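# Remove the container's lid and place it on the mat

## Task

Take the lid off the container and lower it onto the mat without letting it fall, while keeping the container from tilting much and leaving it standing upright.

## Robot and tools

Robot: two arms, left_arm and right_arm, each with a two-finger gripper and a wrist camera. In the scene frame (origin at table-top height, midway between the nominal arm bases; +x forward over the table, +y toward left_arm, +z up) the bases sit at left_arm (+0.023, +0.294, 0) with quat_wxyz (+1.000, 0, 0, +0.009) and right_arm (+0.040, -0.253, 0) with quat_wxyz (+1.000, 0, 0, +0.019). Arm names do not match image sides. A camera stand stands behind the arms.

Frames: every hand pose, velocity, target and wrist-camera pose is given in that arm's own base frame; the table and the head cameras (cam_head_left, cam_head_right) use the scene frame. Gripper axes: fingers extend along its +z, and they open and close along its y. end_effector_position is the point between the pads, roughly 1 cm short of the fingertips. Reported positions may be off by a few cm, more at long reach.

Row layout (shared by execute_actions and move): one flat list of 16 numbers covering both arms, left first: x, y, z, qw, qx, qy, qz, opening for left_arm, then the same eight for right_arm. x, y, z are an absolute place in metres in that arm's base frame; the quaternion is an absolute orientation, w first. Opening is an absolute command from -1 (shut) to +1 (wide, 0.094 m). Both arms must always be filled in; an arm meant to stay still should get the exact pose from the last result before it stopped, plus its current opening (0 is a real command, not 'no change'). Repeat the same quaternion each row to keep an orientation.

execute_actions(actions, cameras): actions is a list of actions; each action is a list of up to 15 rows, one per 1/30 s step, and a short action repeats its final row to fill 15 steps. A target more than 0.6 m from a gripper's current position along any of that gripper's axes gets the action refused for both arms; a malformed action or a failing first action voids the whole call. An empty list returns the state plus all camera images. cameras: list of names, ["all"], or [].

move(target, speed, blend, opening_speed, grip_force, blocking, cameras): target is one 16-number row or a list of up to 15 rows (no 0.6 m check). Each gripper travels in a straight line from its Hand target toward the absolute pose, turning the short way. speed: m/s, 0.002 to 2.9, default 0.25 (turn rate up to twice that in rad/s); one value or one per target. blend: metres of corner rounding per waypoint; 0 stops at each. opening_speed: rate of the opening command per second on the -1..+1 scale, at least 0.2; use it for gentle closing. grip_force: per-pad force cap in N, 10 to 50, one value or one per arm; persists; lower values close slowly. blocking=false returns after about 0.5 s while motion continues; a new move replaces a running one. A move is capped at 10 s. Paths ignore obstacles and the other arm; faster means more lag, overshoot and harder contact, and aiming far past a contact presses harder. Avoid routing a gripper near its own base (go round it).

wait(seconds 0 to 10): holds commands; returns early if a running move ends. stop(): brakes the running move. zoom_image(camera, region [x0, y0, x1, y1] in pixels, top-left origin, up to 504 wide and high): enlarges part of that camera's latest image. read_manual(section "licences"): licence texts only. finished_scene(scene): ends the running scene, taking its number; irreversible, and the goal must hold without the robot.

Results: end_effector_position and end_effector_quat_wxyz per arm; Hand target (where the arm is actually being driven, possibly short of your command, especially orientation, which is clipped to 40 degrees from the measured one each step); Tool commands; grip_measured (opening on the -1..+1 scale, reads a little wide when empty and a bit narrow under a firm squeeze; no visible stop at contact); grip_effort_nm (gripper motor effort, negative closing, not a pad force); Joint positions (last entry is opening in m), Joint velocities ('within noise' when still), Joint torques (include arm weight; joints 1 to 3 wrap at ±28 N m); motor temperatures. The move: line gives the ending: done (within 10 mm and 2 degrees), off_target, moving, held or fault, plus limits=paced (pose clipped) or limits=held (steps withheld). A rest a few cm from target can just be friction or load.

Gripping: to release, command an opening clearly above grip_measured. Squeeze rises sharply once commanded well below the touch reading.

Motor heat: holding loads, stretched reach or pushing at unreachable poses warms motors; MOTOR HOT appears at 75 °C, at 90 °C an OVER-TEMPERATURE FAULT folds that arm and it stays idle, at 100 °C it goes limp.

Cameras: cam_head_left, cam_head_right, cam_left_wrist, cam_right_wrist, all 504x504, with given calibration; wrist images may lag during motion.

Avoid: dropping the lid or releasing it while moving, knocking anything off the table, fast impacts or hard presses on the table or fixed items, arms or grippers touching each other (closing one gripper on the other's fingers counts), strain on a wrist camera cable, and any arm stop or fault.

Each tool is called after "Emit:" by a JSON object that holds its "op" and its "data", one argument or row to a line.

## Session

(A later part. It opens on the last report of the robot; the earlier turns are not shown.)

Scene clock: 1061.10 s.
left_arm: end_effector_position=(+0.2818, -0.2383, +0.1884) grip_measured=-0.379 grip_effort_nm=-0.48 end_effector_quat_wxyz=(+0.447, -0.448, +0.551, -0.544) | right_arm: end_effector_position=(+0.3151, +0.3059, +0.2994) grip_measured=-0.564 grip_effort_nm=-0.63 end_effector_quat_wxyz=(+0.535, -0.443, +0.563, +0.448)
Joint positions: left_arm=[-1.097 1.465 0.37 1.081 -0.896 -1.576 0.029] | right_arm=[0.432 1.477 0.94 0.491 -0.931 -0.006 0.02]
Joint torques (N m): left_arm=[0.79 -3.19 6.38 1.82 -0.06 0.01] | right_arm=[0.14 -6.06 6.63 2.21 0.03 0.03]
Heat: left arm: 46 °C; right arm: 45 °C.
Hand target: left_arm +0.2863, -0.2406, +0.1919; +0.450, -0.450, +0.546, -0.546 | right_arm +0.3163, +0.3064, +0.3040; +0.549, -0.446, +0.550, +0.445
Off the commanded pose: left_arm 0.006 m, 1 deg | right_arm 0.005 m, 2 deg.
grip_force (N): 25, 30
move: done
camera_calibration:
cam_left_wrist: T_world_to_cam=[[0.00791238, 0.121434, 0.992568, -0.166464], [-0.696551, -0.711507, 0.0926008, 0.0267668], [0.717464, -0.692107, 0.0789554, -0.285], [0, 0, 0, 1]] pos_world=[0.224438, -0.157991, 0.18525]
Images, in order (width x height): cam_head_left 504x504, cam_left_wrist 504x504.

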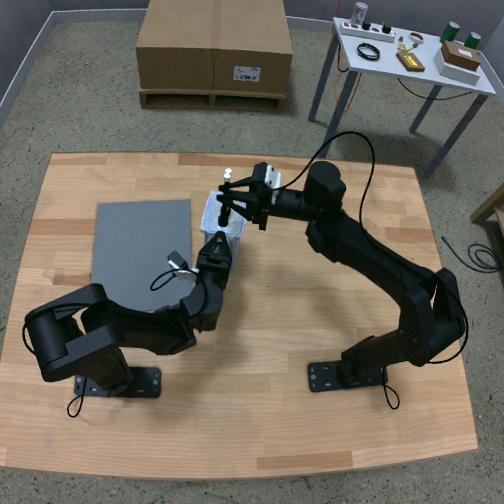

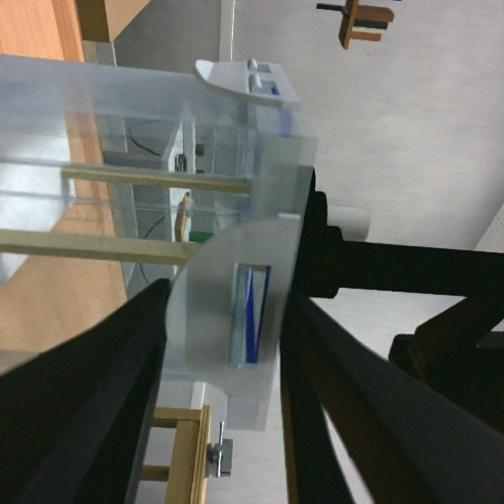

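Emit:
{"op": "move", "data": {
  "target": [
    [0.2850,-0.2405,0.192,0.4497,-0.4497,0.5459,-0.5459,-0.7,0.3165,0.3065,0.304,0.5495,-0.445,0.5495,0.445,-0.8]
  ],
  "speed": 0.03,
  "grip_force": [48,30],
  "cameras": ["cam_left_wrist","cam_head_left"]
}}

Emit:
{"op": "zoom_image", "data": {
  "camera": "cam_left_wrist",
  "region": [50, 130, 350, 380]
}}

Scene clock: 1067.40 s.
left_arm: end_effector_position=(+0.2818, -0.2383, +0.1885) grip_measured=-0.400 grip_effort_nm=-0.97 end_effector_quat_wxyz=(+0.447, -0.448, +0.550, -0.545) | right_arm: end_effector_position=(+0.3152, +0.3059, +0.2994) grip_measured=-0.564 grip_effort_nm=-0.64 end_effector_quat_wxyz=(+0.535, -0.443, +0.563, +0.448)
Joint positions: left_arm=[-1.097 1.465 0.37 1.082 -0.896 -1.577 0.028] | right_arm=[0.432 1.477 0.94 0.491 -0.93 -0.006 0.02]
Joint torques (N m): left_arm=[0.31 -3.58 6.16 1.82 -0.1 0.02] | right_arm=[0.1 -6.01 6.6 2.2 0.03 0.03]
Heat: left arm: 46 °C; right arm: 45 °C.
Hand target: left_arm +0.2849, -0.2404, +0.1920; +0.450, -0.450, +0.546, -0.546 | right_arm +0.3163, +0.3064, +0.3040; +0.549, -0.445, +0.550, +0.445
Off the commanded pose: left_arm 0.005 m, 1 deg | right_arm 0.005 m, 2 deg.
grip_force (N): 48, 30
move: done
camera_calibration:
cam_left_wrist: T_world_to_cam=[[0.0077985, 0.123207, 0.99235, -0.166115], [-0.696524, -0.711377, 0.0937962, 0.0265597], [0.717491, -0.691927, 0.0802692, -0.285221], [0, 0, 0, 1]] pos_world=[0.224438, -0.157992, 0.185247]
Images, in order (width x height): cam_head_left 504x504, cam_left_wrist 504x504.

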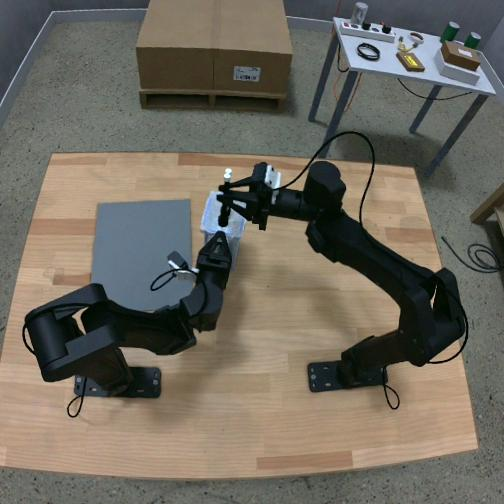

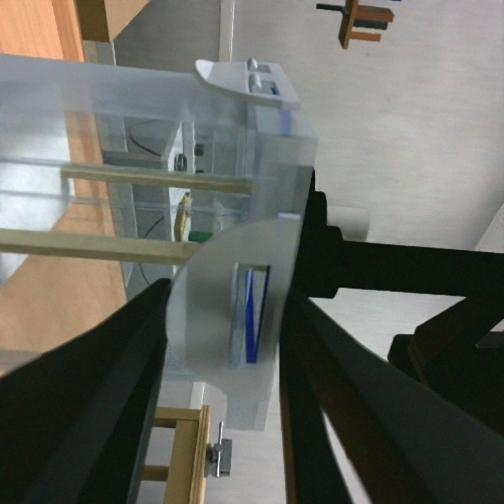

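Scaled by 1.680 from the camera's 504x504 image, which has a finer 720x720 frame.

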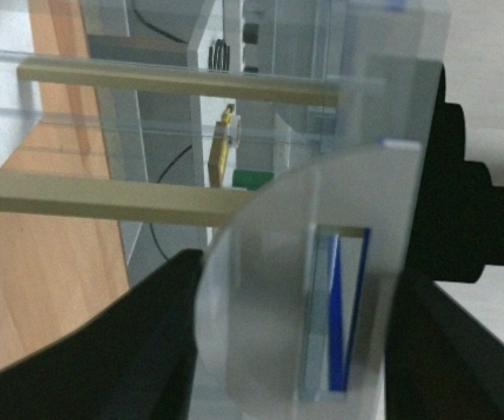

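Emit:
{"op": "move", "data": {
  "target": [
    [0.2815,-0.2398,0.195,0.3872,-0.5046,0.6125,-0.47,-0.7,0.3165,0.3065,0.304,0.5495,-0.445,0.5495,0.445,-0.8]
  ],
  "speed": 0.04,
  "cameras": ["cam_left_wrist","cam_head_left"]
}}

Emit:
{"op": "zoom_image", "data": {
  "camera": "cam_left_wrist",
  "region": [50, 130, 350, 380]
}}

Emit:
{"op": "zoom_image", "data": {
  "camera": "cam_head_left",
  "region": [180, 180, 280, 280]
}}

Scene clock: 1081.60 s.
left_arm: end_effector_position=(+0.2802, -0.2387, +0.1907) grip_measured=-0.401 grip_effort_nm=-0.97 end_effector_quat_wxyz=(+0.394, -0.504, +0.607, -0.471) | right_arm: end_effector_position=(+0.3170, +0.3055, +0.2995) grip_measured=-0.564 grip_effort_nm=-0.64 end_effector_quat_wxyz=(+0.537, -0.440, +0.566, +0.445)
Joint positions: left_arm=[-1.094 1.268 0.582 0.293 -0.874 -1.874 0.028] | right_arm=[0.432 1.477 0.94 0.492 -0.92 -0.006 0.02]
Joint torques (N m): left_arm=[0.73 -5.3 7.76 1.31 -0.02 -0.08] | right_arm=[0.01 -6.02 6.65 2.21 -0.09 0.04]
Heat: left arm: 45 °C; right arm: 45 °C.
Hand target: left_arm +0.2813, -0.2397, +0.1950; +0.388, -0.504, +0.612, -0.471 | right_arm +0.3163, +0.3064, +0.3040; +0.549, -0.445, +0.550, +0.444
Off the commanded pose: left_arm 0.005 m, 1 deg | right_arm 0.005 m, 2 deg.
grip_force (N): 48, 30
move: done
camera_calibration:
cam_left_wrist: T_world_to_cam=[[0.238034, 0.0796046, 0.967989, -0.238508], [-0.645773, -0.731463, 0.218952, -0.0178527], [0.725478, -0.677219, -0.122706, -0.244565], [0, 0, 0, 1]] pos_world=[0.222671, -0.159696, 0.204773]
Images, in order (width x height): cam_head_left 504x504, cam_left_wrist 504x504.

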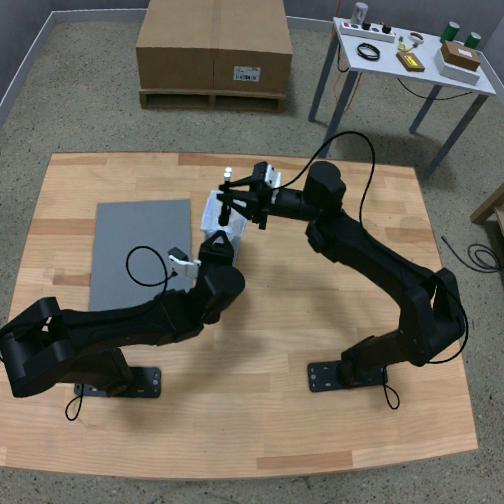

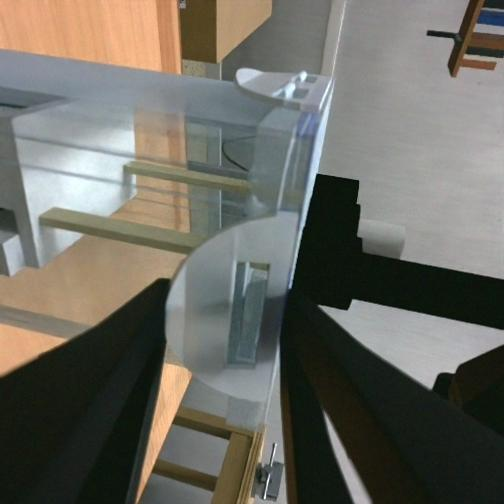

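Scaled by 1.680 from the camera's 504x504 image, which has a finer 720x720 frame.

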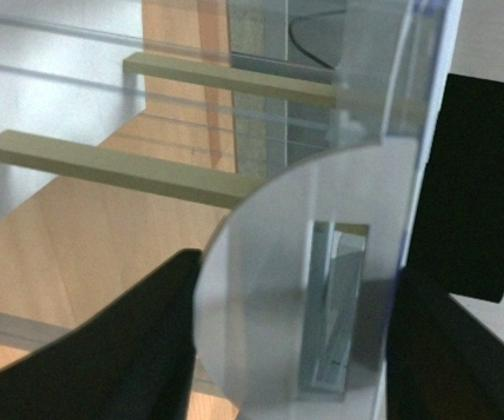

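Scaled by 5.040 from the camera's 504x504 image, which has a finer 720x720 frame.

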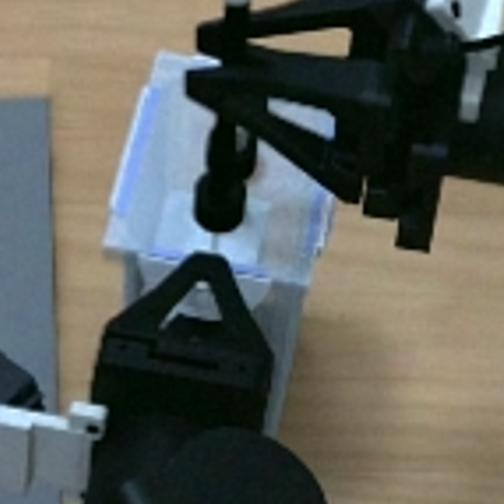

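Emit:
{"op": "move", "data": {
  "target": [
    [0.277,-0.2389,0.199,0.318,-0.5508,0.6686,-0.386,-0.7,0.3165,0.3065,0.304,0.5495,-0.445,0.5495,0.445,-0.8]
  ],
  "speed": 0.04,
  "cameras": ["cam_left_wrist","cam_head_left"]
}}

Emit:
{"op": "zoom_image", "data": {
  "camera": "cam_left_wrist",
  "region": [50, 130, 350, 380]
}}

Emit:
{"op": "zoom_image", "data": {
  "camera": "cam_head_left",
  "region": [180, 180, 280, 280]
}}

Scene clock: 1105.27 s.
left_arm: end_effector_position=(+0.2742, -0.2378, +0.1946) grip_measured=-0.448 grip_effort_nm=-0.97 end_effector_quat_wxyz=(+0.316, -0.548, +0.670, -0.389) | right_arm: end_effector_position=(+0.3188, +0.3048, +0.2986) grip_measured=-0.564 grip_effort_nm=-0.64 end_effector_quat_wxyz=(+0.540, -0.441, +0.565, +0.441)
Joint positions: left_arm=[-1.045 1.25 0.856 -0.317 -0.704 -2.082 0.026] | right_arm=[0.43 1.48 0.94 0.494 -0.917 -0.014 0.02]
Joint torques (N m): left_arm=[0.28 -3.28 8.35 1.34 -0.3 -0.02] | right_arm=[0.28 -6.28 6.67 2.21 -0.11 0.12]
Heat: left arm: 44 °C; right arm: 45 °C.
Hand target: left_arm +0.2770, -0.2388, +0.1990; +0.318, -0.551, +0.668, -0.386 | right_arm +0.3163, +0.3064, +0.3039; +0.549, -0.446, +0.550, +0.445
Off the commanded pose: left_arm 0.005 m, 1 deg | right_arm 0.006 m, 2 deg.
grip_force (N): 48, 30
move: done
camera_calibration:
cam_left_wrist: T_world_to_cam=[[0.488392, 0.0305088, 0.872091, -0.302607], [-0.581917, -0.733342, 0.351543, -0.0657505], [0.650266, -0.679175, -0.340405, -0.176544], [0, 0, 0, 1]] pos_world=[0.22433, -0.15889, 0.226919]
Images, in order (width x height): cam_head_left 504x504, cam_left_wrist 504x504.

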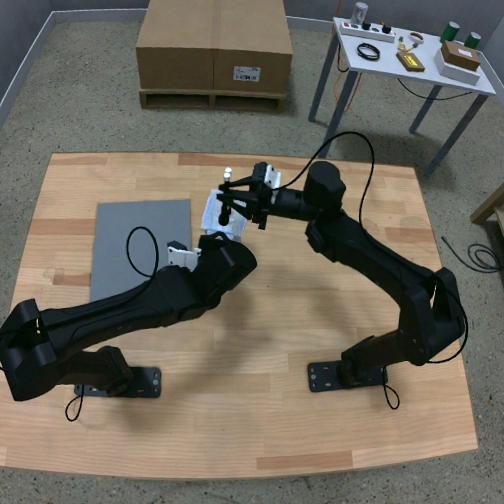

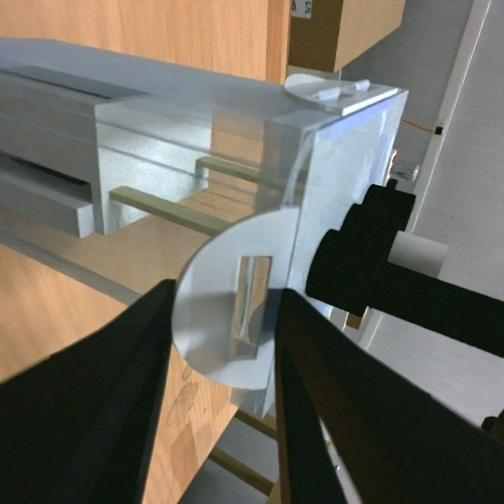

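Scaled by 1.680 from the camera's 504x504 image, which has a finer 720x720 frame.

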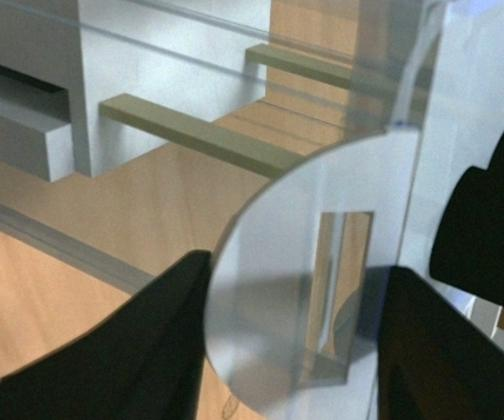

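Scaled by 5.040 from the camera's 504x504 image, which has a finer 720x720 frame.

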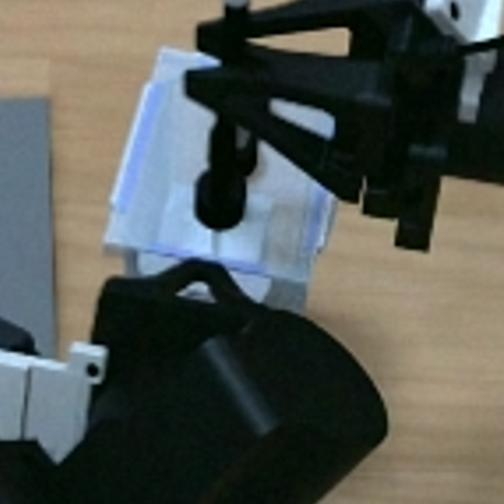

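Emit:
{"op": "move", "data": {
  "target": [
    [0.276,-0.2387,0.198,0.318,-0.5508,0.6686,-0.386,0.1,0.3165,0.3065,0.304,0.5495,-0.445,0.5495,0.445,-0.8],
    [0.268,-0.2370,0.195,0.4497,-0.4497,0.5459,-0.5459,0.1,0.3165,0.3065,0.304,0.5495,-0.445,0.5495,0.445,-0.8]
  ],
  "speed": 0.1,
  "cameras": ["cam_left_wrist","cam_head_left"]
}}

Emit:
{"op": "zoom_image", "data": {
  "camera": "cam_left_wrist",
  "region": [50, 130, 350, 380]
}}

Emit:
{"op": "zoom_image", "data": {
  "camera": "cam_head_left",
  "region": [180, 180, 280, 280]
}}

Scene clock: 1127.00 s.
left_arm: end_effector_position=(+0.2698, -0.2380, +0.2054) grip_measured=+0.097 grip_effort_nm=0.19 end_effector_quat_wxyz=(+0.442, -0.455, +0.532, -0.560) | right_arm: end_effector_position=(+0.3188, +0.3048, +0.2986) grip_measured=-0.564 grip_effort_nm=-0.64 end_effector_quat_wxyz=(+0.540, -0.441, +0.565, +0.441)
Joint positions: left_arm=[-1.146 1.399 0.371 1.059 -0.95 -1.586 0.052] | right_arm=[0.43 1.48 0.94 0.494 -0.918 -0.014 0.02]
Joint torques (N m): left_arm=[-0.76 -2.82 3.95 1.69 -0.16 0.12] | right_arm=[0.43 -6.22 6.56 2.19 -0.11 0.11]
Heat: left arm: 45 °C; right arm: 44 °C.
Hand target: left_arm +0.2680, -0.2369, +0.1951; +0.449, -0.450, +0.546, -0.546 | right_arm +0.3163, +0.3064, +0.3039; +0.549, -0.446, +0.550, +0.444
Off the commanded pose: left_arm 0.011 m, 3 deg | right_arm 0.006 m, 2 deg.
grip_force (N): 48, 30
move: off_target (left_arm)
camera_calibration:
cam_left_wrist: T_world_to_cam=[[-0.0096688, 0.170625, 0.985289, -0.165402], [-0.69511, -0.709476, 0.11604, 0.0123812], [0.718838, -0.683763, 0.125463, -0.2855], [0, 0, 0, 1]] pos_world=[0.212235, -0.158209, 0.197351]
Images, in order (width x height): cam_head_left 504x504, cam_left_wrist 504x504.

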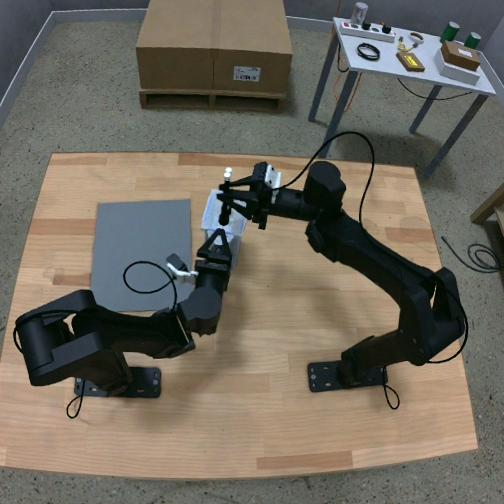

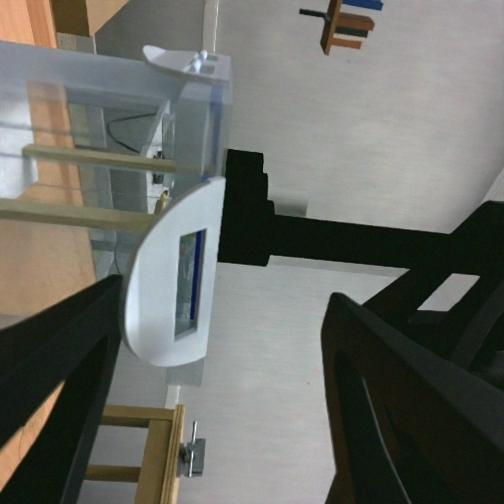

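Scaled by 1.680 from the camera's 504x504 image, which has a finer 720x720 frame.

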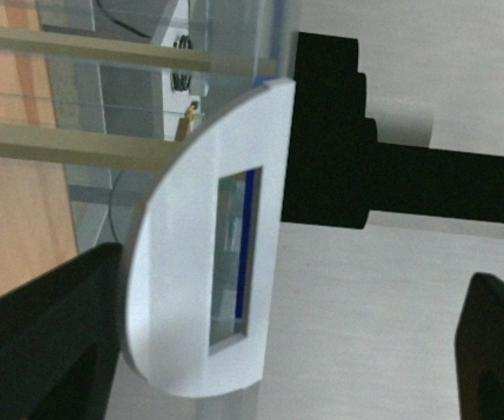

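Scaled by 5.040 from the camera's 504x504 image, which has a finer 720x720 frame.

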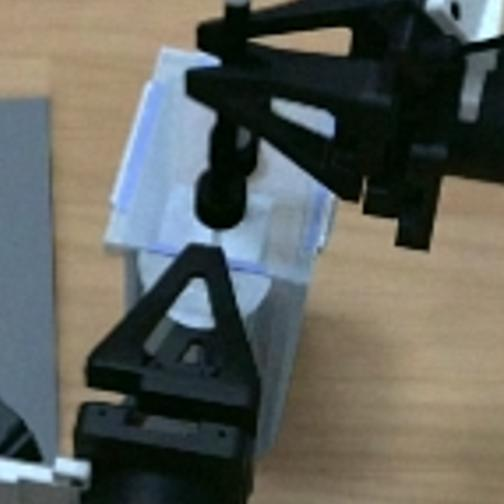

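Emit:
{"op": "move", "data": {
  "target": [
    [0.266,-0.2367,0.222,0.4497,-0.4497,0.5459,-0.5459,0.1,0.3165,0.3065,0.304,0.5495,-0.445,0.5495,0.445,-0.8],
    [0.266,-0.2367,0.240,0.4497,-0.4497,0.5459,-0.5459,0.1,0.3165,0.3065,0.304,0.5495,-0.445,0.5495,0.445,-0.8]
  ],
  "speed": 0.06,
  "cameras": ["cam_left_wrist","cam_head_left"]
}}

Emit:
{"op": "zoom_image", "data": {
  "camera": "cam_left_wrist",
  "region": [50, 130, 350, 380]
}}

Emit:
{"op": "zoom_image", "data": {
  "camera": "cam_head_left",
  "region": [180, 180, 280, 280]
}}

Scene clock: 1137.13 s.
left_arm: end_effector_position=(+0.2667, -0.2359, +0.2268) grip_measured=+0.097 grip_effort_nm=0.18 end_effector_quat_wxyz=(+0.450, -0.448, +0.554, -0.538) | right_arm: end_effector_position=(+0.3188, +0.3048, +0.2988) grip_measured=-0.564 grip_effort_nm=-0.63 end_effector_quat_wxyz=(+0.539, -0.441, +0.565, +0.442)
Joint positions: left_arm=[-1.155 1.258 0.438 0.794 -0.96 -1.577 0.052] | right_arm=[0.43 1.48 0.94 0.495 -0.918 -0.012 0.02]
Joint torques (N m): left_arm=[-0.64 -5.61 7.5 1.49 -0.13 0.03] | right_arm=[0.34 -6.26 6.56 2.18 -0.1 0.09]
Heat: left arm: 44 °C; right arm: 44 °C.
Hand target: left_arm +0.2660, -0.2365, +0.2400; +0.450, -0.449, +0.545, -0.546 | right_arm +0.3163, +0.3064, +0.3039; +0.549, -0.446, +0.550, +0.445
Off the commanded pose: left_arm 0.013 m, 1 deg | right_arm 0.006 m, 2 deg.
grip_force (N): 48, 30
move: off_target (left_arm)
camera_calibration:
cam_left_wrist: T_world_to_cam=[[0.0120263, 0.109675, 0.993895, -0.209029], [-0.692276, -0.716318, 0.0874212, 0.013441], [0.721533, -0.689101, 0.0673105, -0.273319], [0, 0, 0, 1]] pos_world=[0.209028, -0.155791, 0.224975]
Images, in order (width x height): cam_head_left 504x504, cam_left_wrist 504x504.

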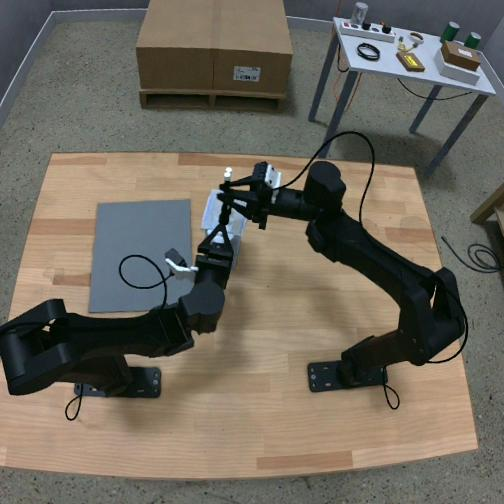

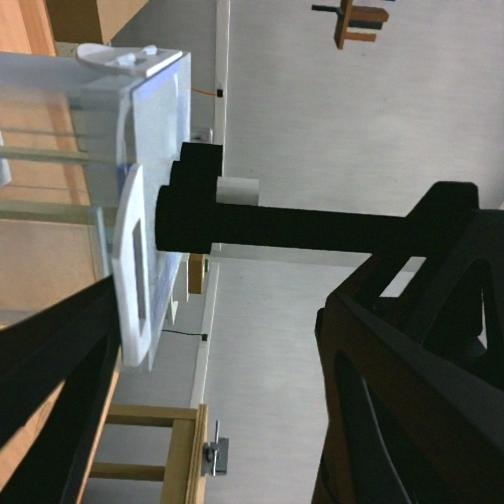

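Scaled by 1.680 from the camera's 504x504 image, which has a finer 720x720 frame.

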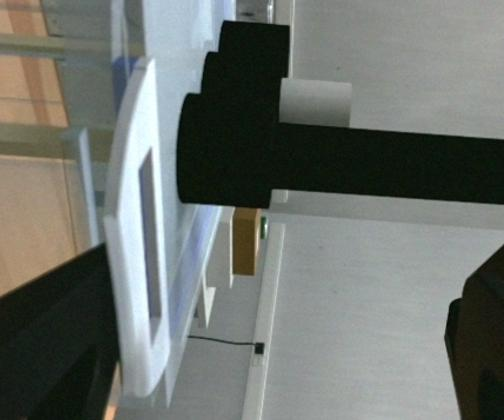

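Scaled by 5.040 from the camera's 504x504 image, which has a finer 720x720 frame.

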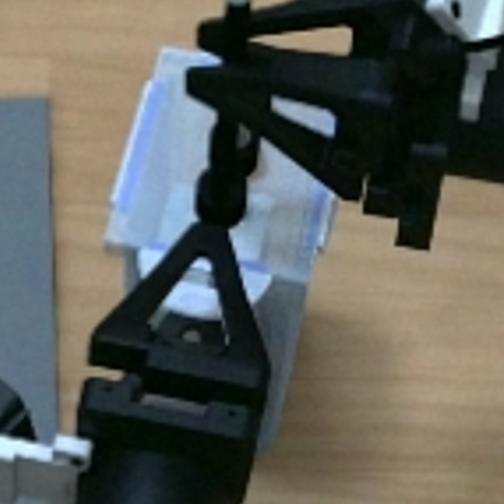

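Emit:
{"op": "move", "data": {
  "target": [
    [0.263,-0.2362,0.228,0.4497,-0.4497,0.5459,-0.5459,0.1,0.3165,0.3065,0.304,0.5495,-0.445,0.5495,0.445,-0.8],
    [0.205,-0.225,0.222,0.4497,-0.4497,0.5459,-0.5459,0.1,0.3165,0.3065,0.304,0.5495,-0.445,0.5495,0.445,-0.8]
  ],
  "speed": 0.1,
  "cameras": ["cam_left_wrist","cam_head_left","cam_head_right"]
}}

Emit:
{"op": "zoom_image", "data": {
  "camera": "cam_head_left",
  "region": [180, 180, 280, 280]
}}

Scene clock: 1146.00 s.
left_arm: end_effector_position=(+0.2067, -0.2299, +0.2238) grip_measured=+0.097 grip_effort_nm=0.18 end_effector_quat_wxyz=(+0.445, -0.451, +0.543, -0.551) | right_arm: end_effector_position=(+0.3188, +0.3048, +0.2988) grip_measured=-0.564 grip_effort_nm=-0.64 end_effector_quat_wxyz=(+0.539, -0.441, +0.565, +0.442)
Joint positions: left_arm=[-1.424 1.163 0.343 0.828 -1.225 -1.577 0.052] | right_arm=[0.43 1.48 0.94 0.495 -0.918 -0.012 0.02]
Joint torques (N m): left_arm=[-0.66 -4.16 4.55 1.4 -0.15 0.05] | right_arm=[0.31 -6.17 6.61 2.2 -0.11 0.09]
Heat: left arm: 44 °C; right arm: 44 °C.
Hand target: left_arm +0.2052, -0.2251, +0.2219; +0.450, -0.449, +0.546, -0.546 | right_arm +0.3163, +0.3064, +0.3039; +0.549, -0.446, +0.550, +0.444
Off the commanded pose: left_arm 0.006 m, 1 deg | right_arm 0.006 m, 2 deg.
grip_force (N): 48, 30
move: done
camera_calibration:
cam_left_wrist: T_world_to_cam=[[0.000528783, 0.141768, 0.9899, -0.195244], [-0.695648, -0.711074, 0.102208, -0.025045], [0.718382, -0.688676, 0.0982446, -0.231848], [0, 0, 0, 1]] pos_world=[0.149236, -0.149798, 0.218609]
Images, in order (width x height): cam_head_left 504x504, cam_head_right 504x504, cam_left_wrist 504x504.

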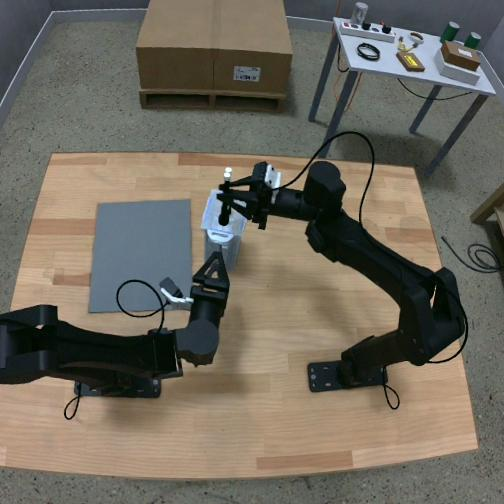

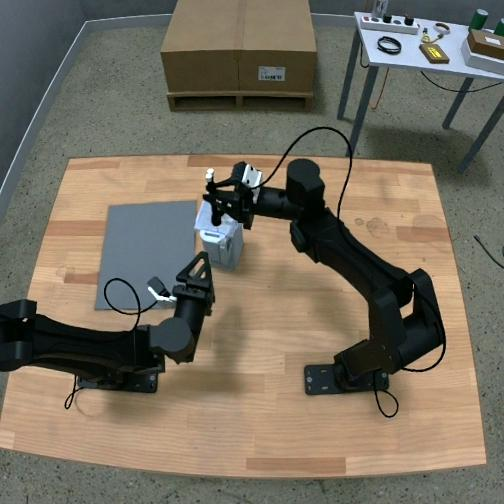

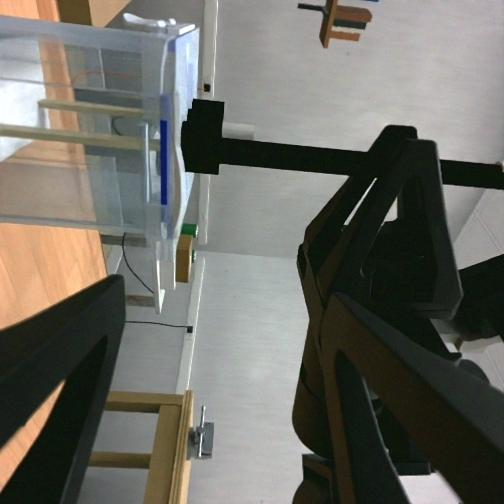

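Scaled by 5.040 from the camera's 504x504 image, which has a finer 720x720 frame.

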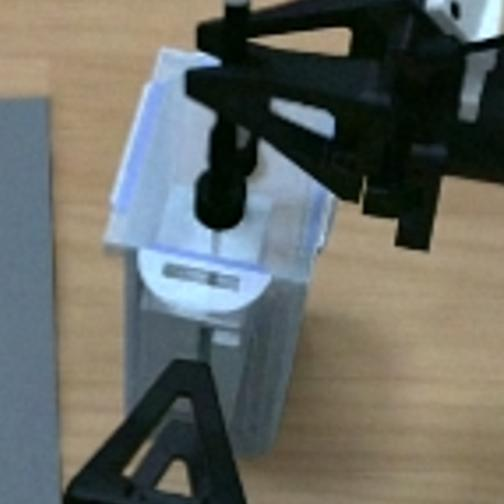

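Emit:
{"op": "move", "data": {
  "target": [
    [0.21,-0.16,0.21,0.236,-0.236,0.6666,-0.6666,-0.15,0.3165,0.3065,0.304,0.5495,-0.445,0.5495,0.445,-0.8],
    [0.295,-0.138,0.192,0.236,-0.236,0.6666,-0.6666,-0.15,0.3165,0.3065,0.304,0.5495,-0.445,0.5495,0.445,-0.8]
  ],
  "speed": 0.25,
  "cameras": ["all"]
}}

Emit:
{"op": "zoom_image", "data": {
  "camera": "cam_left_wrist",
  "region": [50, 100, 350, 400]
}}

Scene clock: 1222.83 s.
left_arm: end_effector_position=(+0.2923, -0.1390, +0.1887) grip_measured=-0.147 grip_effort_nm=-0.14 end_effector_quat_wxyz=(+0.231, -0.241, +0.668, -0.665) | right_arm: end_effector_position=(+0.3188, +0.3048, +0.2988) grip_measured=-0.564 grip_effort_nm=-0.64 end_effector_quat_wxyz=(+0.539, -0.441, +0.565, +0.442)
Joint positions: left_arm=[0.001 1.207 0.204 0.99 0.891 -1.572 0.04] | right_arm=[0.43 1.48 0.94 0.495 -0.918 -0.012 0.02]
Joint torques (N m): left_arm=[0.44 -1.39 5.93 1.8 0.02 0.01] | right_arm=[0.34 -6.19 6.63 2.19 -0.09 0.1]
Heat: left arm: 44 °C; right arm: 44 °C.
Hand target: left_arm +0.2949, -0.1380, +0.1919; +0.236, -0.236, +0.667, -0.666 | right_arm +0.3163, +0.3064, +0.3039; +0.549, -0.446, +0.550, +0.444
Off the commanded pose: left_arm 0.004 m, 1 deg | right_arm 0.006 m, 2 deg.
grip_force (N): 48, 30
move: done
camera_calibration:
cam_left_wrist: T_world_to_cam=[[0.095602, 0.0990904, 0.990475, -0.207334], [-0.988849, -0.104686, 0.105918, 0.271979], [0.114184, -0.989556, 0.0879773, -0.0906133], [0, 0, 0, 1]] pos_world=[0.299114, -0.0406499, 0.184523]
cam_right_wrist: T_world_to_cam=[[0.961026, -0.245084, 0.127918, -0.277939], [-0.0377215, -0.574623, -0.817548, 0.44647], [0.273873, 0.78086, -0.561472, -0.0629976], [0, 0, 0, 1]] pos_world=[0.301201, 0.237626, 0.365193]

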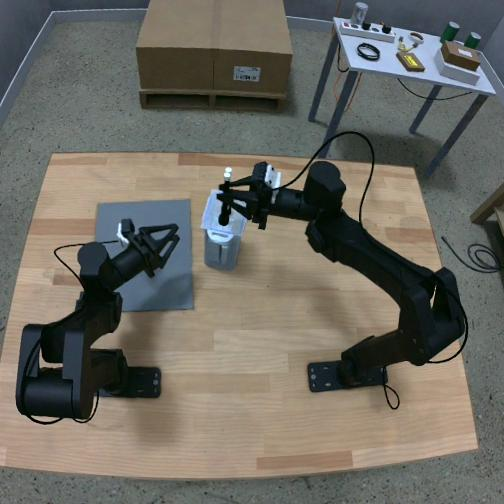

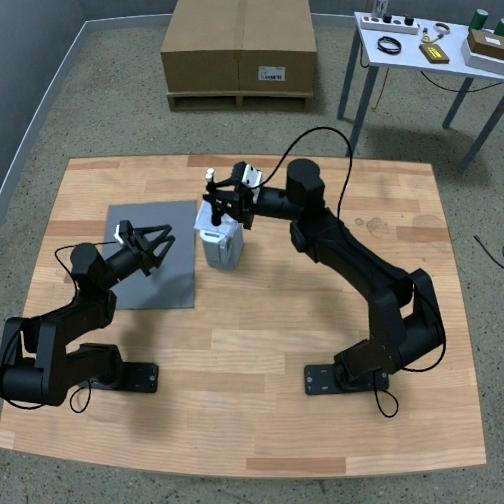

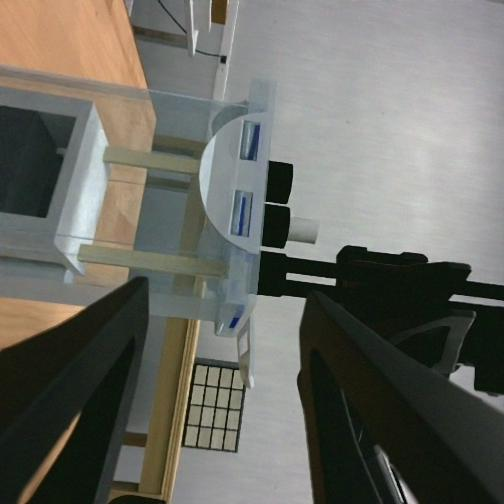

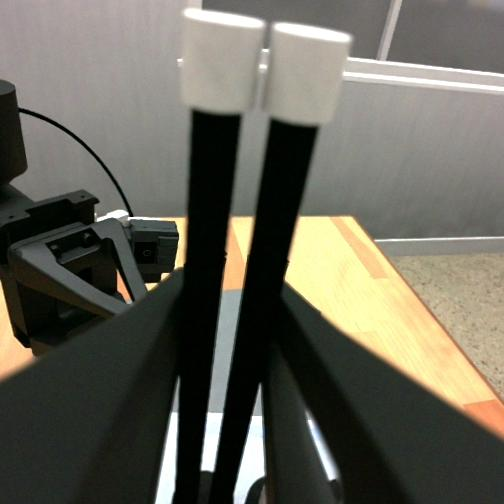

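Scaled by 1.680 from the camera's 504x504 image, which has a finer 720x720 frame.

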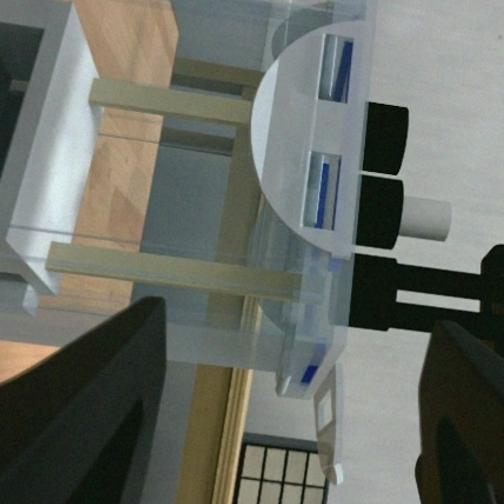

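Emit:
{"op": "move", "data": {
  "target": [
    [0.335,-0.187,0.191,0.236,-0.236,0.6666,-0.6666,-0.15,0.3165,0.3065,0.304,0.5495,-0.445,0.5495,0.445,-0.8]
  ],
  "speed": 0.1,
  "cameras": ["cam_left_wrist","cam_head_left"]
}}

Emit:
{"op": "zoom_image", "data": {
  "camera": "cam_left_wrist",
  "region": [50, 100, 350, 400]
}}

Emit:
{"op": "zoom_image", "data": {
  "camera": "cam_head_left",
  "region": [180, 180, 280, 280]
}}

Scene clock: 1255.60 s.
left_arm: end_effector_position=(+0.3297, -0.1847, +0.1860) grip_measured=-0.147 grip_effort_nm=-0.14 end_effector_quat_wxyz=(+0.229, -0.241, +0.670, -0.664) | right_arm: end_effector_position=(+0.3188, +0.3048, +0.2988) grip_measured=-0.564 grip_effort_nm=-0.64 end_effector_quat_wxyz=(+0.539, -0.441, +0.565, +0.442)
Joint positions: left_arm=[-0.207 1.44 0.343 1.08 0.686 -1.573 0.04] | right_arm=[0.43 1.48 0.94 0.495 -0.918 -0.012 0.02]
Joint torques (N m): left_arm=[-0.68 -3.08 6.48 1.97 -0.09 -0.01] | right_arm=[0.28 -6.26 6.71 2.18 -0.11 0.09]
Heat: left arm: 45 °C; right arm: 44 °C.
Hand target: left_arm +0.3348, -0.1868, +0.1910; +0.236, -0.236, +0.667, -0.666 | right_arm +0.3163, +0.3064, +0.3039; +0.549, -0.446, +0.550, +0.444
Off the commanded pose: left_arm 0.008 m, 1 deg | right_arm 0.006 m, 2 deg.
grip_force (N): 48, 30
move: done
camera_calibration:
cam_left_wrist: T_world_to_cam=[[0.100819, 0.0961253, 0.99025, -0.205897], [-0.9885, -0.103079, 0.110647, 0.303803], [0.11271, -0.990017, 0.0846275, -0.138844], [0, 0, 0, 1]] pos_world=[0.336716, -0.0863505, 0.182024]
Images, in order (width x height): cam_head_left 504x504, cam_left_wrist 504x504.

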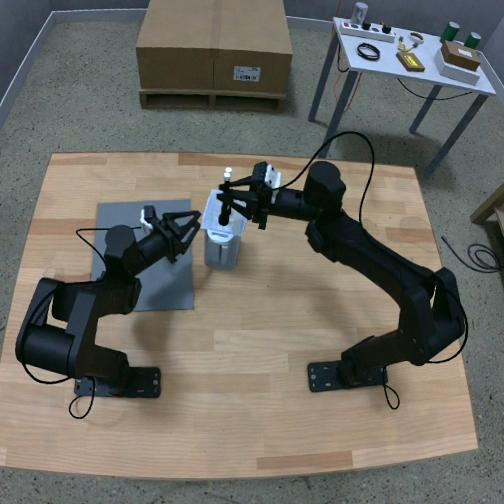

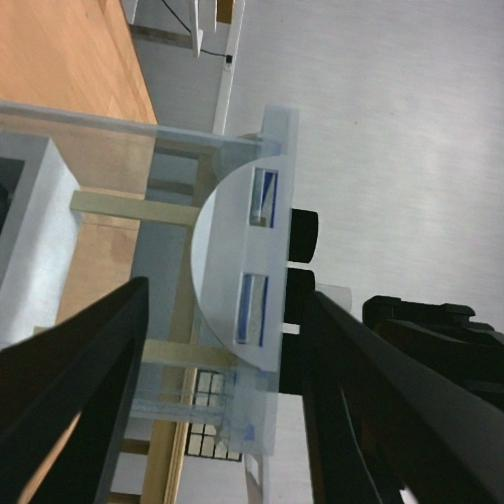

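Scaled by 1.680 from the camera's 504x504 image, which has a finer 720x720 frame.

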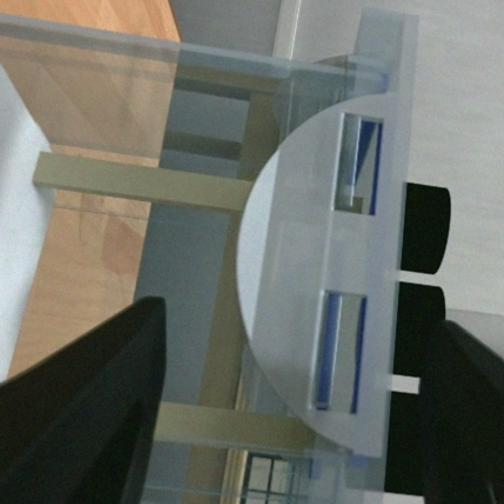

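Scaled by 5.040 from the camera's 504x504 image, which has a finer 720x720 frame.

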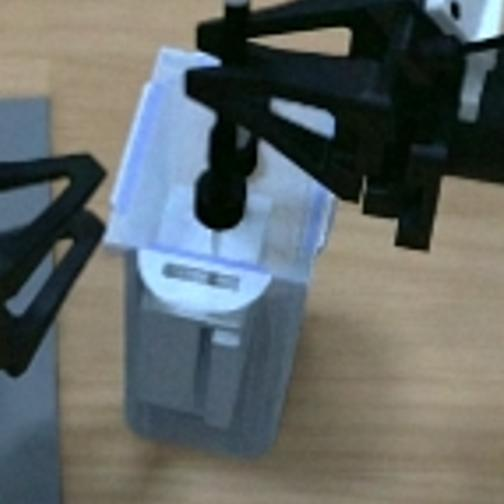

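Emit:
{"op": "move", "data": {
  "target": [
    [0.343,-0.189,0.195,0.236,-0.236,0.6666,-0.6666,-0.15,0.3165,0.3065,0.304,0.5495,-0.445,0.5495,0.445,-0.8]
  ],
  "speed": 0.06,
  "cameras": ["cam_left_wrist","cam_head_left"]
}}

Emit:
{"op": "zoom_image", "data": {
  "camera": "cam_left_wrist",
  "region": [50, 100, 350, 400]
}}

Emit:
{"op": "zoom_image", "data": {
  "camera": "cam_head_left",
  "region": [180, 180, 280, 280]
}}

Scene clock: 1279.87 s.
left_arm: end_effector_position=(+0.3381, -0.1862, +0.1945) grip_measured=-0.147 grip_effort_nm=-0.14 end_effector_quat_wxyz=(+0.236, -0.236, +0.666, -0.667) | right_arm: end_effector_position=(+0.3188, +0.3048, +0.2988) grip_measured=-0.564 grip_effort_nm=-0.64 end_effector_quat_wxyz=(+0.539, -0.441, +0.565, +0.442)
Joint positions: left_arm=[-0.207 1.456 0.38 1.08 0.684 -1.573 0.04] | right_arm=[0.43 1.48 0.94 0.495 -0.918 -0.012 0.02]
Joint torques (N m): left_arm=[-0.72 -3.45 6.63 1.79 -0.08 -0.01] | right_arm=[0.34 -6.17 6.61 2.19 -0.12 0.09]
Heat: left arm: 45 °C; right arm: 44 °C.
Hand target: left_arm +0.3429, -0.1888, +0.1950; +0.236, -0.236, +0.667, -0.667 | right_arm +0.3163, +0.3064, +0.3039; +0.549, -0.446, +0.550, +0.444
Off the commanded pose: left_arm 0.006 m, 0 deg | right_arm 0.006 m, 2 deg.
grip_force (N): 48, 30
move: done
camera_calibration:
cam_left_wrist: T_world_to_cam=[[0.0802985, 0.1005, 0.991691, -0.207527], [-0.990375, -0.104484, 0.0907805, 0.31525], [0.112739, -0.989436, 0.0911431, -0.143158], [0, 0, 0, 1]] pos_world=[0.345019, -0.0878503, 0.190232]
Images, in order (width x height): cam_head_left 504x504, cam_left_wrist 504x504.

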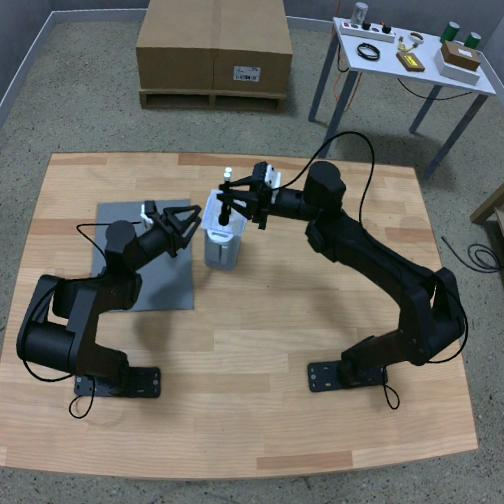

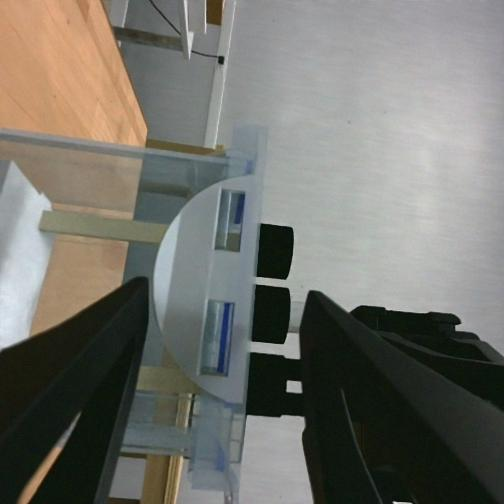

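Scaled by 1.680 from the camera's 504x504 image, which has a finer 720x720 frame.

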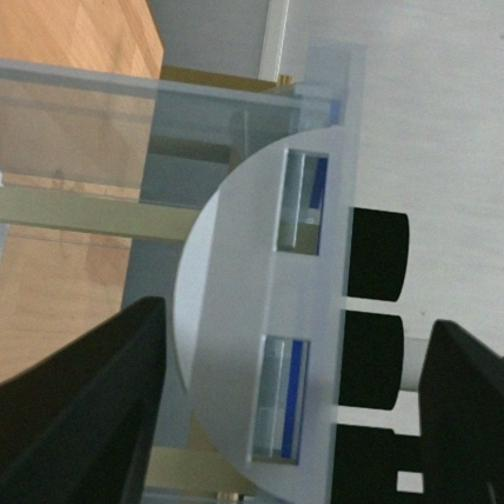

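Scaled by 5.040 from the camera's 504x504 image, which has a finer 720x720 frame.

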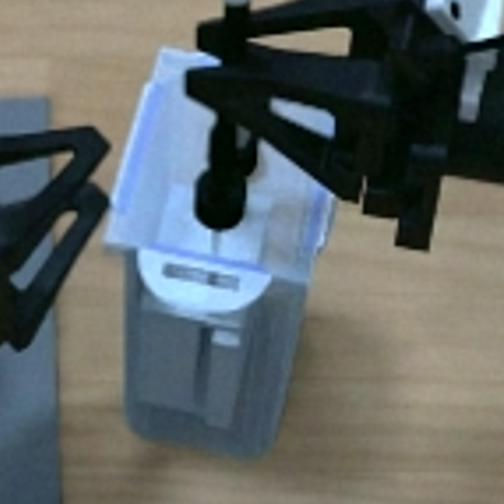

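Emit:
{"op": "move", "data": {
  "target": [
    [0.3435,-0.189,0.187,0.236,-0.236,0.6666,-0.6666,-0.15,0.3165,0.3065,0.304,0.5495,-0.445,0.5495,0.445,-0.8]
  ],
  "speed": 0.06,
  "cameras": ["cam_left_wrist","cam_head_left"]
}}

Emit:
{"op": "zoom_image", "data": {
  "camera": "cam_left_wrist",
  "region": [50, 100, 350, 400]
}}

Emit:
{"op": "zoom_image", "data": {
  "camera": "cam_head_left",
  "region": [180, 180, 280, 280]
}}

Scene clock: 1293.27 s.
left_arm: end_effector_position=(+0.3409, -0.1868, +0.1870) grip_measured=-0.147 grip_effort_nm=-0.14 end_effector_quat_wxyz=(+0.234, -0.238, +0.667, -0.666) | right_arm: end_effector_position=(+0.3188, +0.3048, +0.2988) grip_measured=-0.564 grip_effort_nm=-0.63 end_effector_quat_wxyz=(+0.539, -0.441, +0.565, +0.442)
Joint positions: left_arm=[-0.207 1.496 0.38 1.111 0.684 -1.573 0.04] | right_arm=[0.43 1.48 0.94 0.495 -0.918 -0.012 0.02]
Joint torques (N m): left_arm=[-0.65 -3.54 5.45 1.98 -0.09 0.01] | right_arm=[0.34 -6.22 6.61 2.15 -0.11 0.08]
Heat: left arm: 45 °C; right arm: 44 °C.
Hand target: left_arm +0.3435, -0.1889, +0.1869; +0.236, -0.236, +0.667, -0.666 | right_arm +0.3163, +0.3064, +0.3039; +0.549, -0.446, +0.550, +0.444
Off the commanded pose: left_arm 0.003 m, 0 deg | right_arm 0.006 m, 2 deg.
grip_force (N): 48, 30
move: done
camera_calibration:
cam_left_wrist: T_world_to_cam=[[0.0888173, 0.0987477, 0.991141, -0.203367], [-0.989553, -0.104704, 0.0991067, 0.316802], [0.113563, -0.989589, 0.0884165, -0.143193], [0, 0, 0, 1]] pos_world=[0.347816, -0.0884498, 0.182829]
Images, in order (width x height): cam_head_left 504x504, cam_left_wrist 504x504.

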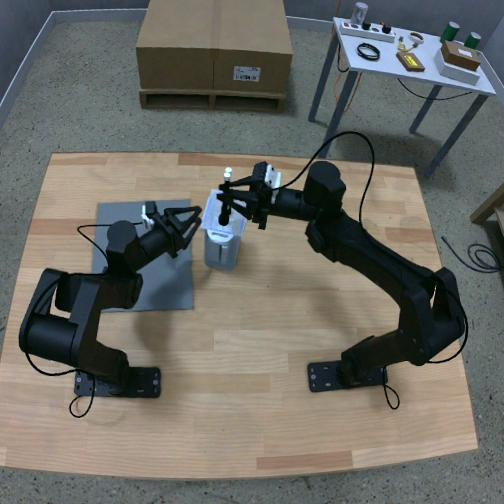

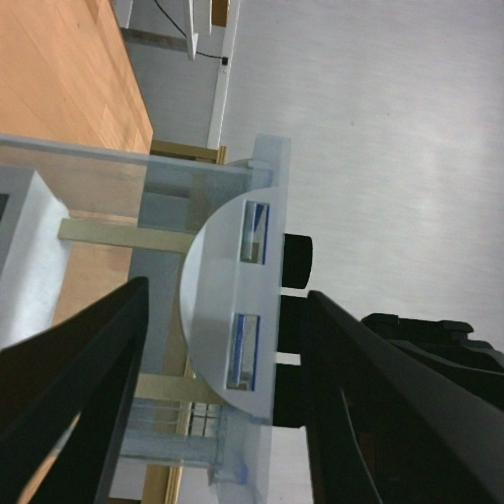

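Scaled by 1.680 from the camera's 504x504 image, which has a finer 720x720 frame.

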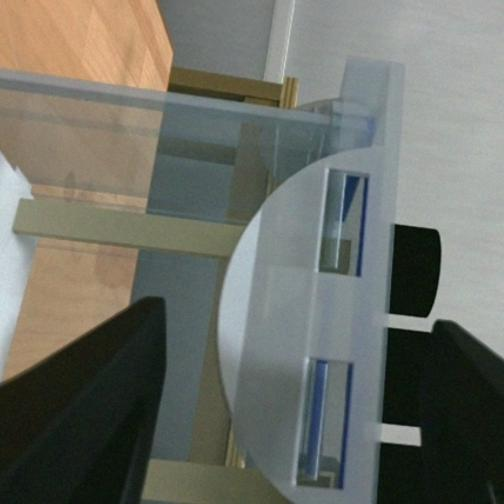

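Scaled by 5.040 from the camera's 504x504 image, which has a finer 720x720 frame.

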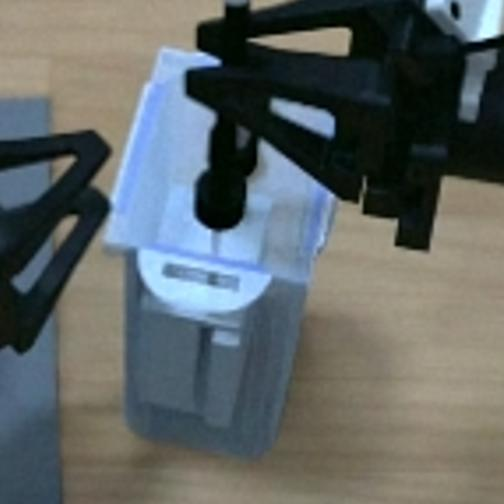

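Emit:
{"op": "move", "data": {
  "target": [
    [0.348,-0.1945,0.190,0.236,-0.236,0.6666,-0.6666,-0.15,0.3165,0.3065,0.304,0.5495,-0.445,0.5495,0.445,-0.8]
  ],
  "speed": 0.04,
  "cameras": ["cam_left_wrist","cam_head_left"]
}}

Emit:
{"op": "zoom_image", "data": {
  "camera": "cam_left_wrist",
  "region": [50, 100, 350, 400]
}}

Emit:
{"op": "zoom_image", "data": {
  "camera": "cam_head_left",
  "region": [180, 180, 280, 280]
}}

Scene clock: 1304.27 s.
left_arm: end_effector_position=(+0.3429, -0.1917, +0.1895) grip_measured=-0.147 grip_effort_nm=-0.14 end_effector_quat_wxyz=(+0.235, -0.236, +0.666, -0.667) | right_arm: end_effector_position=(+0.3188, +0.3048, +0.2988) grip_measured=-0.564 grip_effort_nm=-0.63 end_effector_quat_wxyz=(+0.539, -0.441, +0.565, +0.442)
Joint positions: left_arm=[-0.225 1.503 0.393 1.112 0.667 -1.573 0.04] | right_arm=[0.43 1.48 0.94 0.495 -0.918 -0.012 0.02]
Joint torques (N m): left_arm=[-0.8 -3.66 6.42 1.8 -0.03 0.01] | right_arm=[0.2 -6.22 6.57 2.17 -0.11 0.07]
Heat: left arm: 46 °C; right arm: 44 °C.
Hand target: left_arm +0.3478, -0.1945, +0.1900; +0.236, -0.236, +0.667, -0.667 | right_arm +0.3163, +0.3064, +0.3039; +0.549, -0.446, +0.550, +0.444
Off the commanded pose: left_arm 0.006 m, 0 deg | right_arm 0.006 m, 2 deg.
grip_force (N): 48, 30
move: done
camera_calibration:
cam_left_wrist: T_world_to_cam=[[0.0826694, 0.0999828, 0.991549, -0.20326], [-0.990281, -0.103419, 0.092992, 0.31964], [0.111843, -0.9896, 0.0904615, -0.148272], [0, 0, 0, 1]] pos_world=[0.34992, -0.093351, 0.185231]
Images, in order (width x height): cam_head_left 504x504, cam_left_wrist 504x504.

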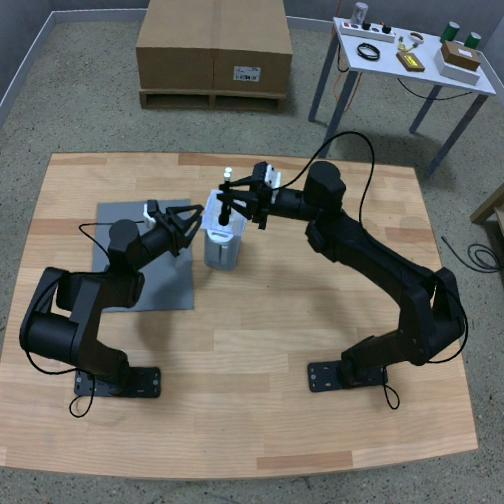

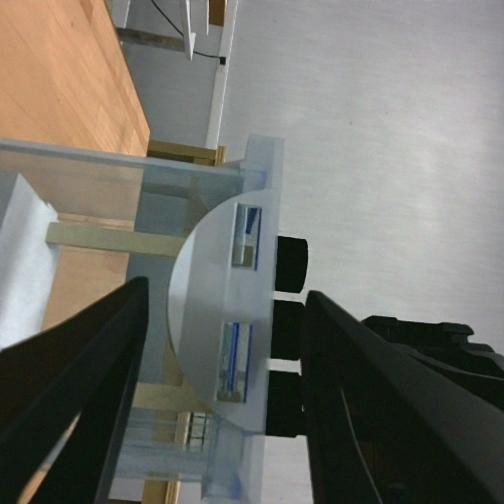

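Scaled by 1.680 from the camera's 504x504 image, which has a finer 720x720 frame.

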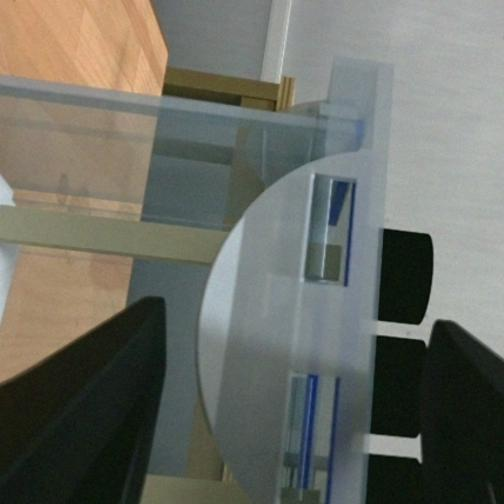

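Scaled by 5.040 from the camera's 504x504 image, which has a finer 720x720 frame.

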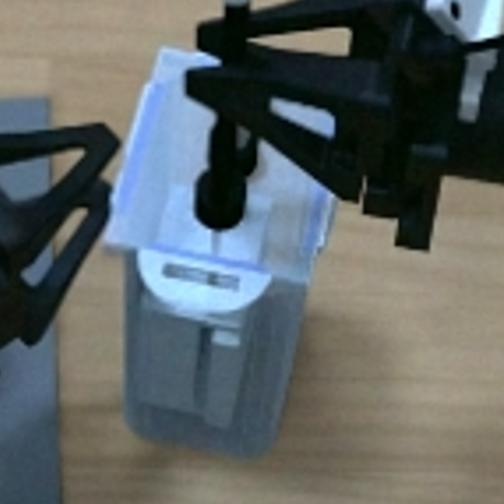

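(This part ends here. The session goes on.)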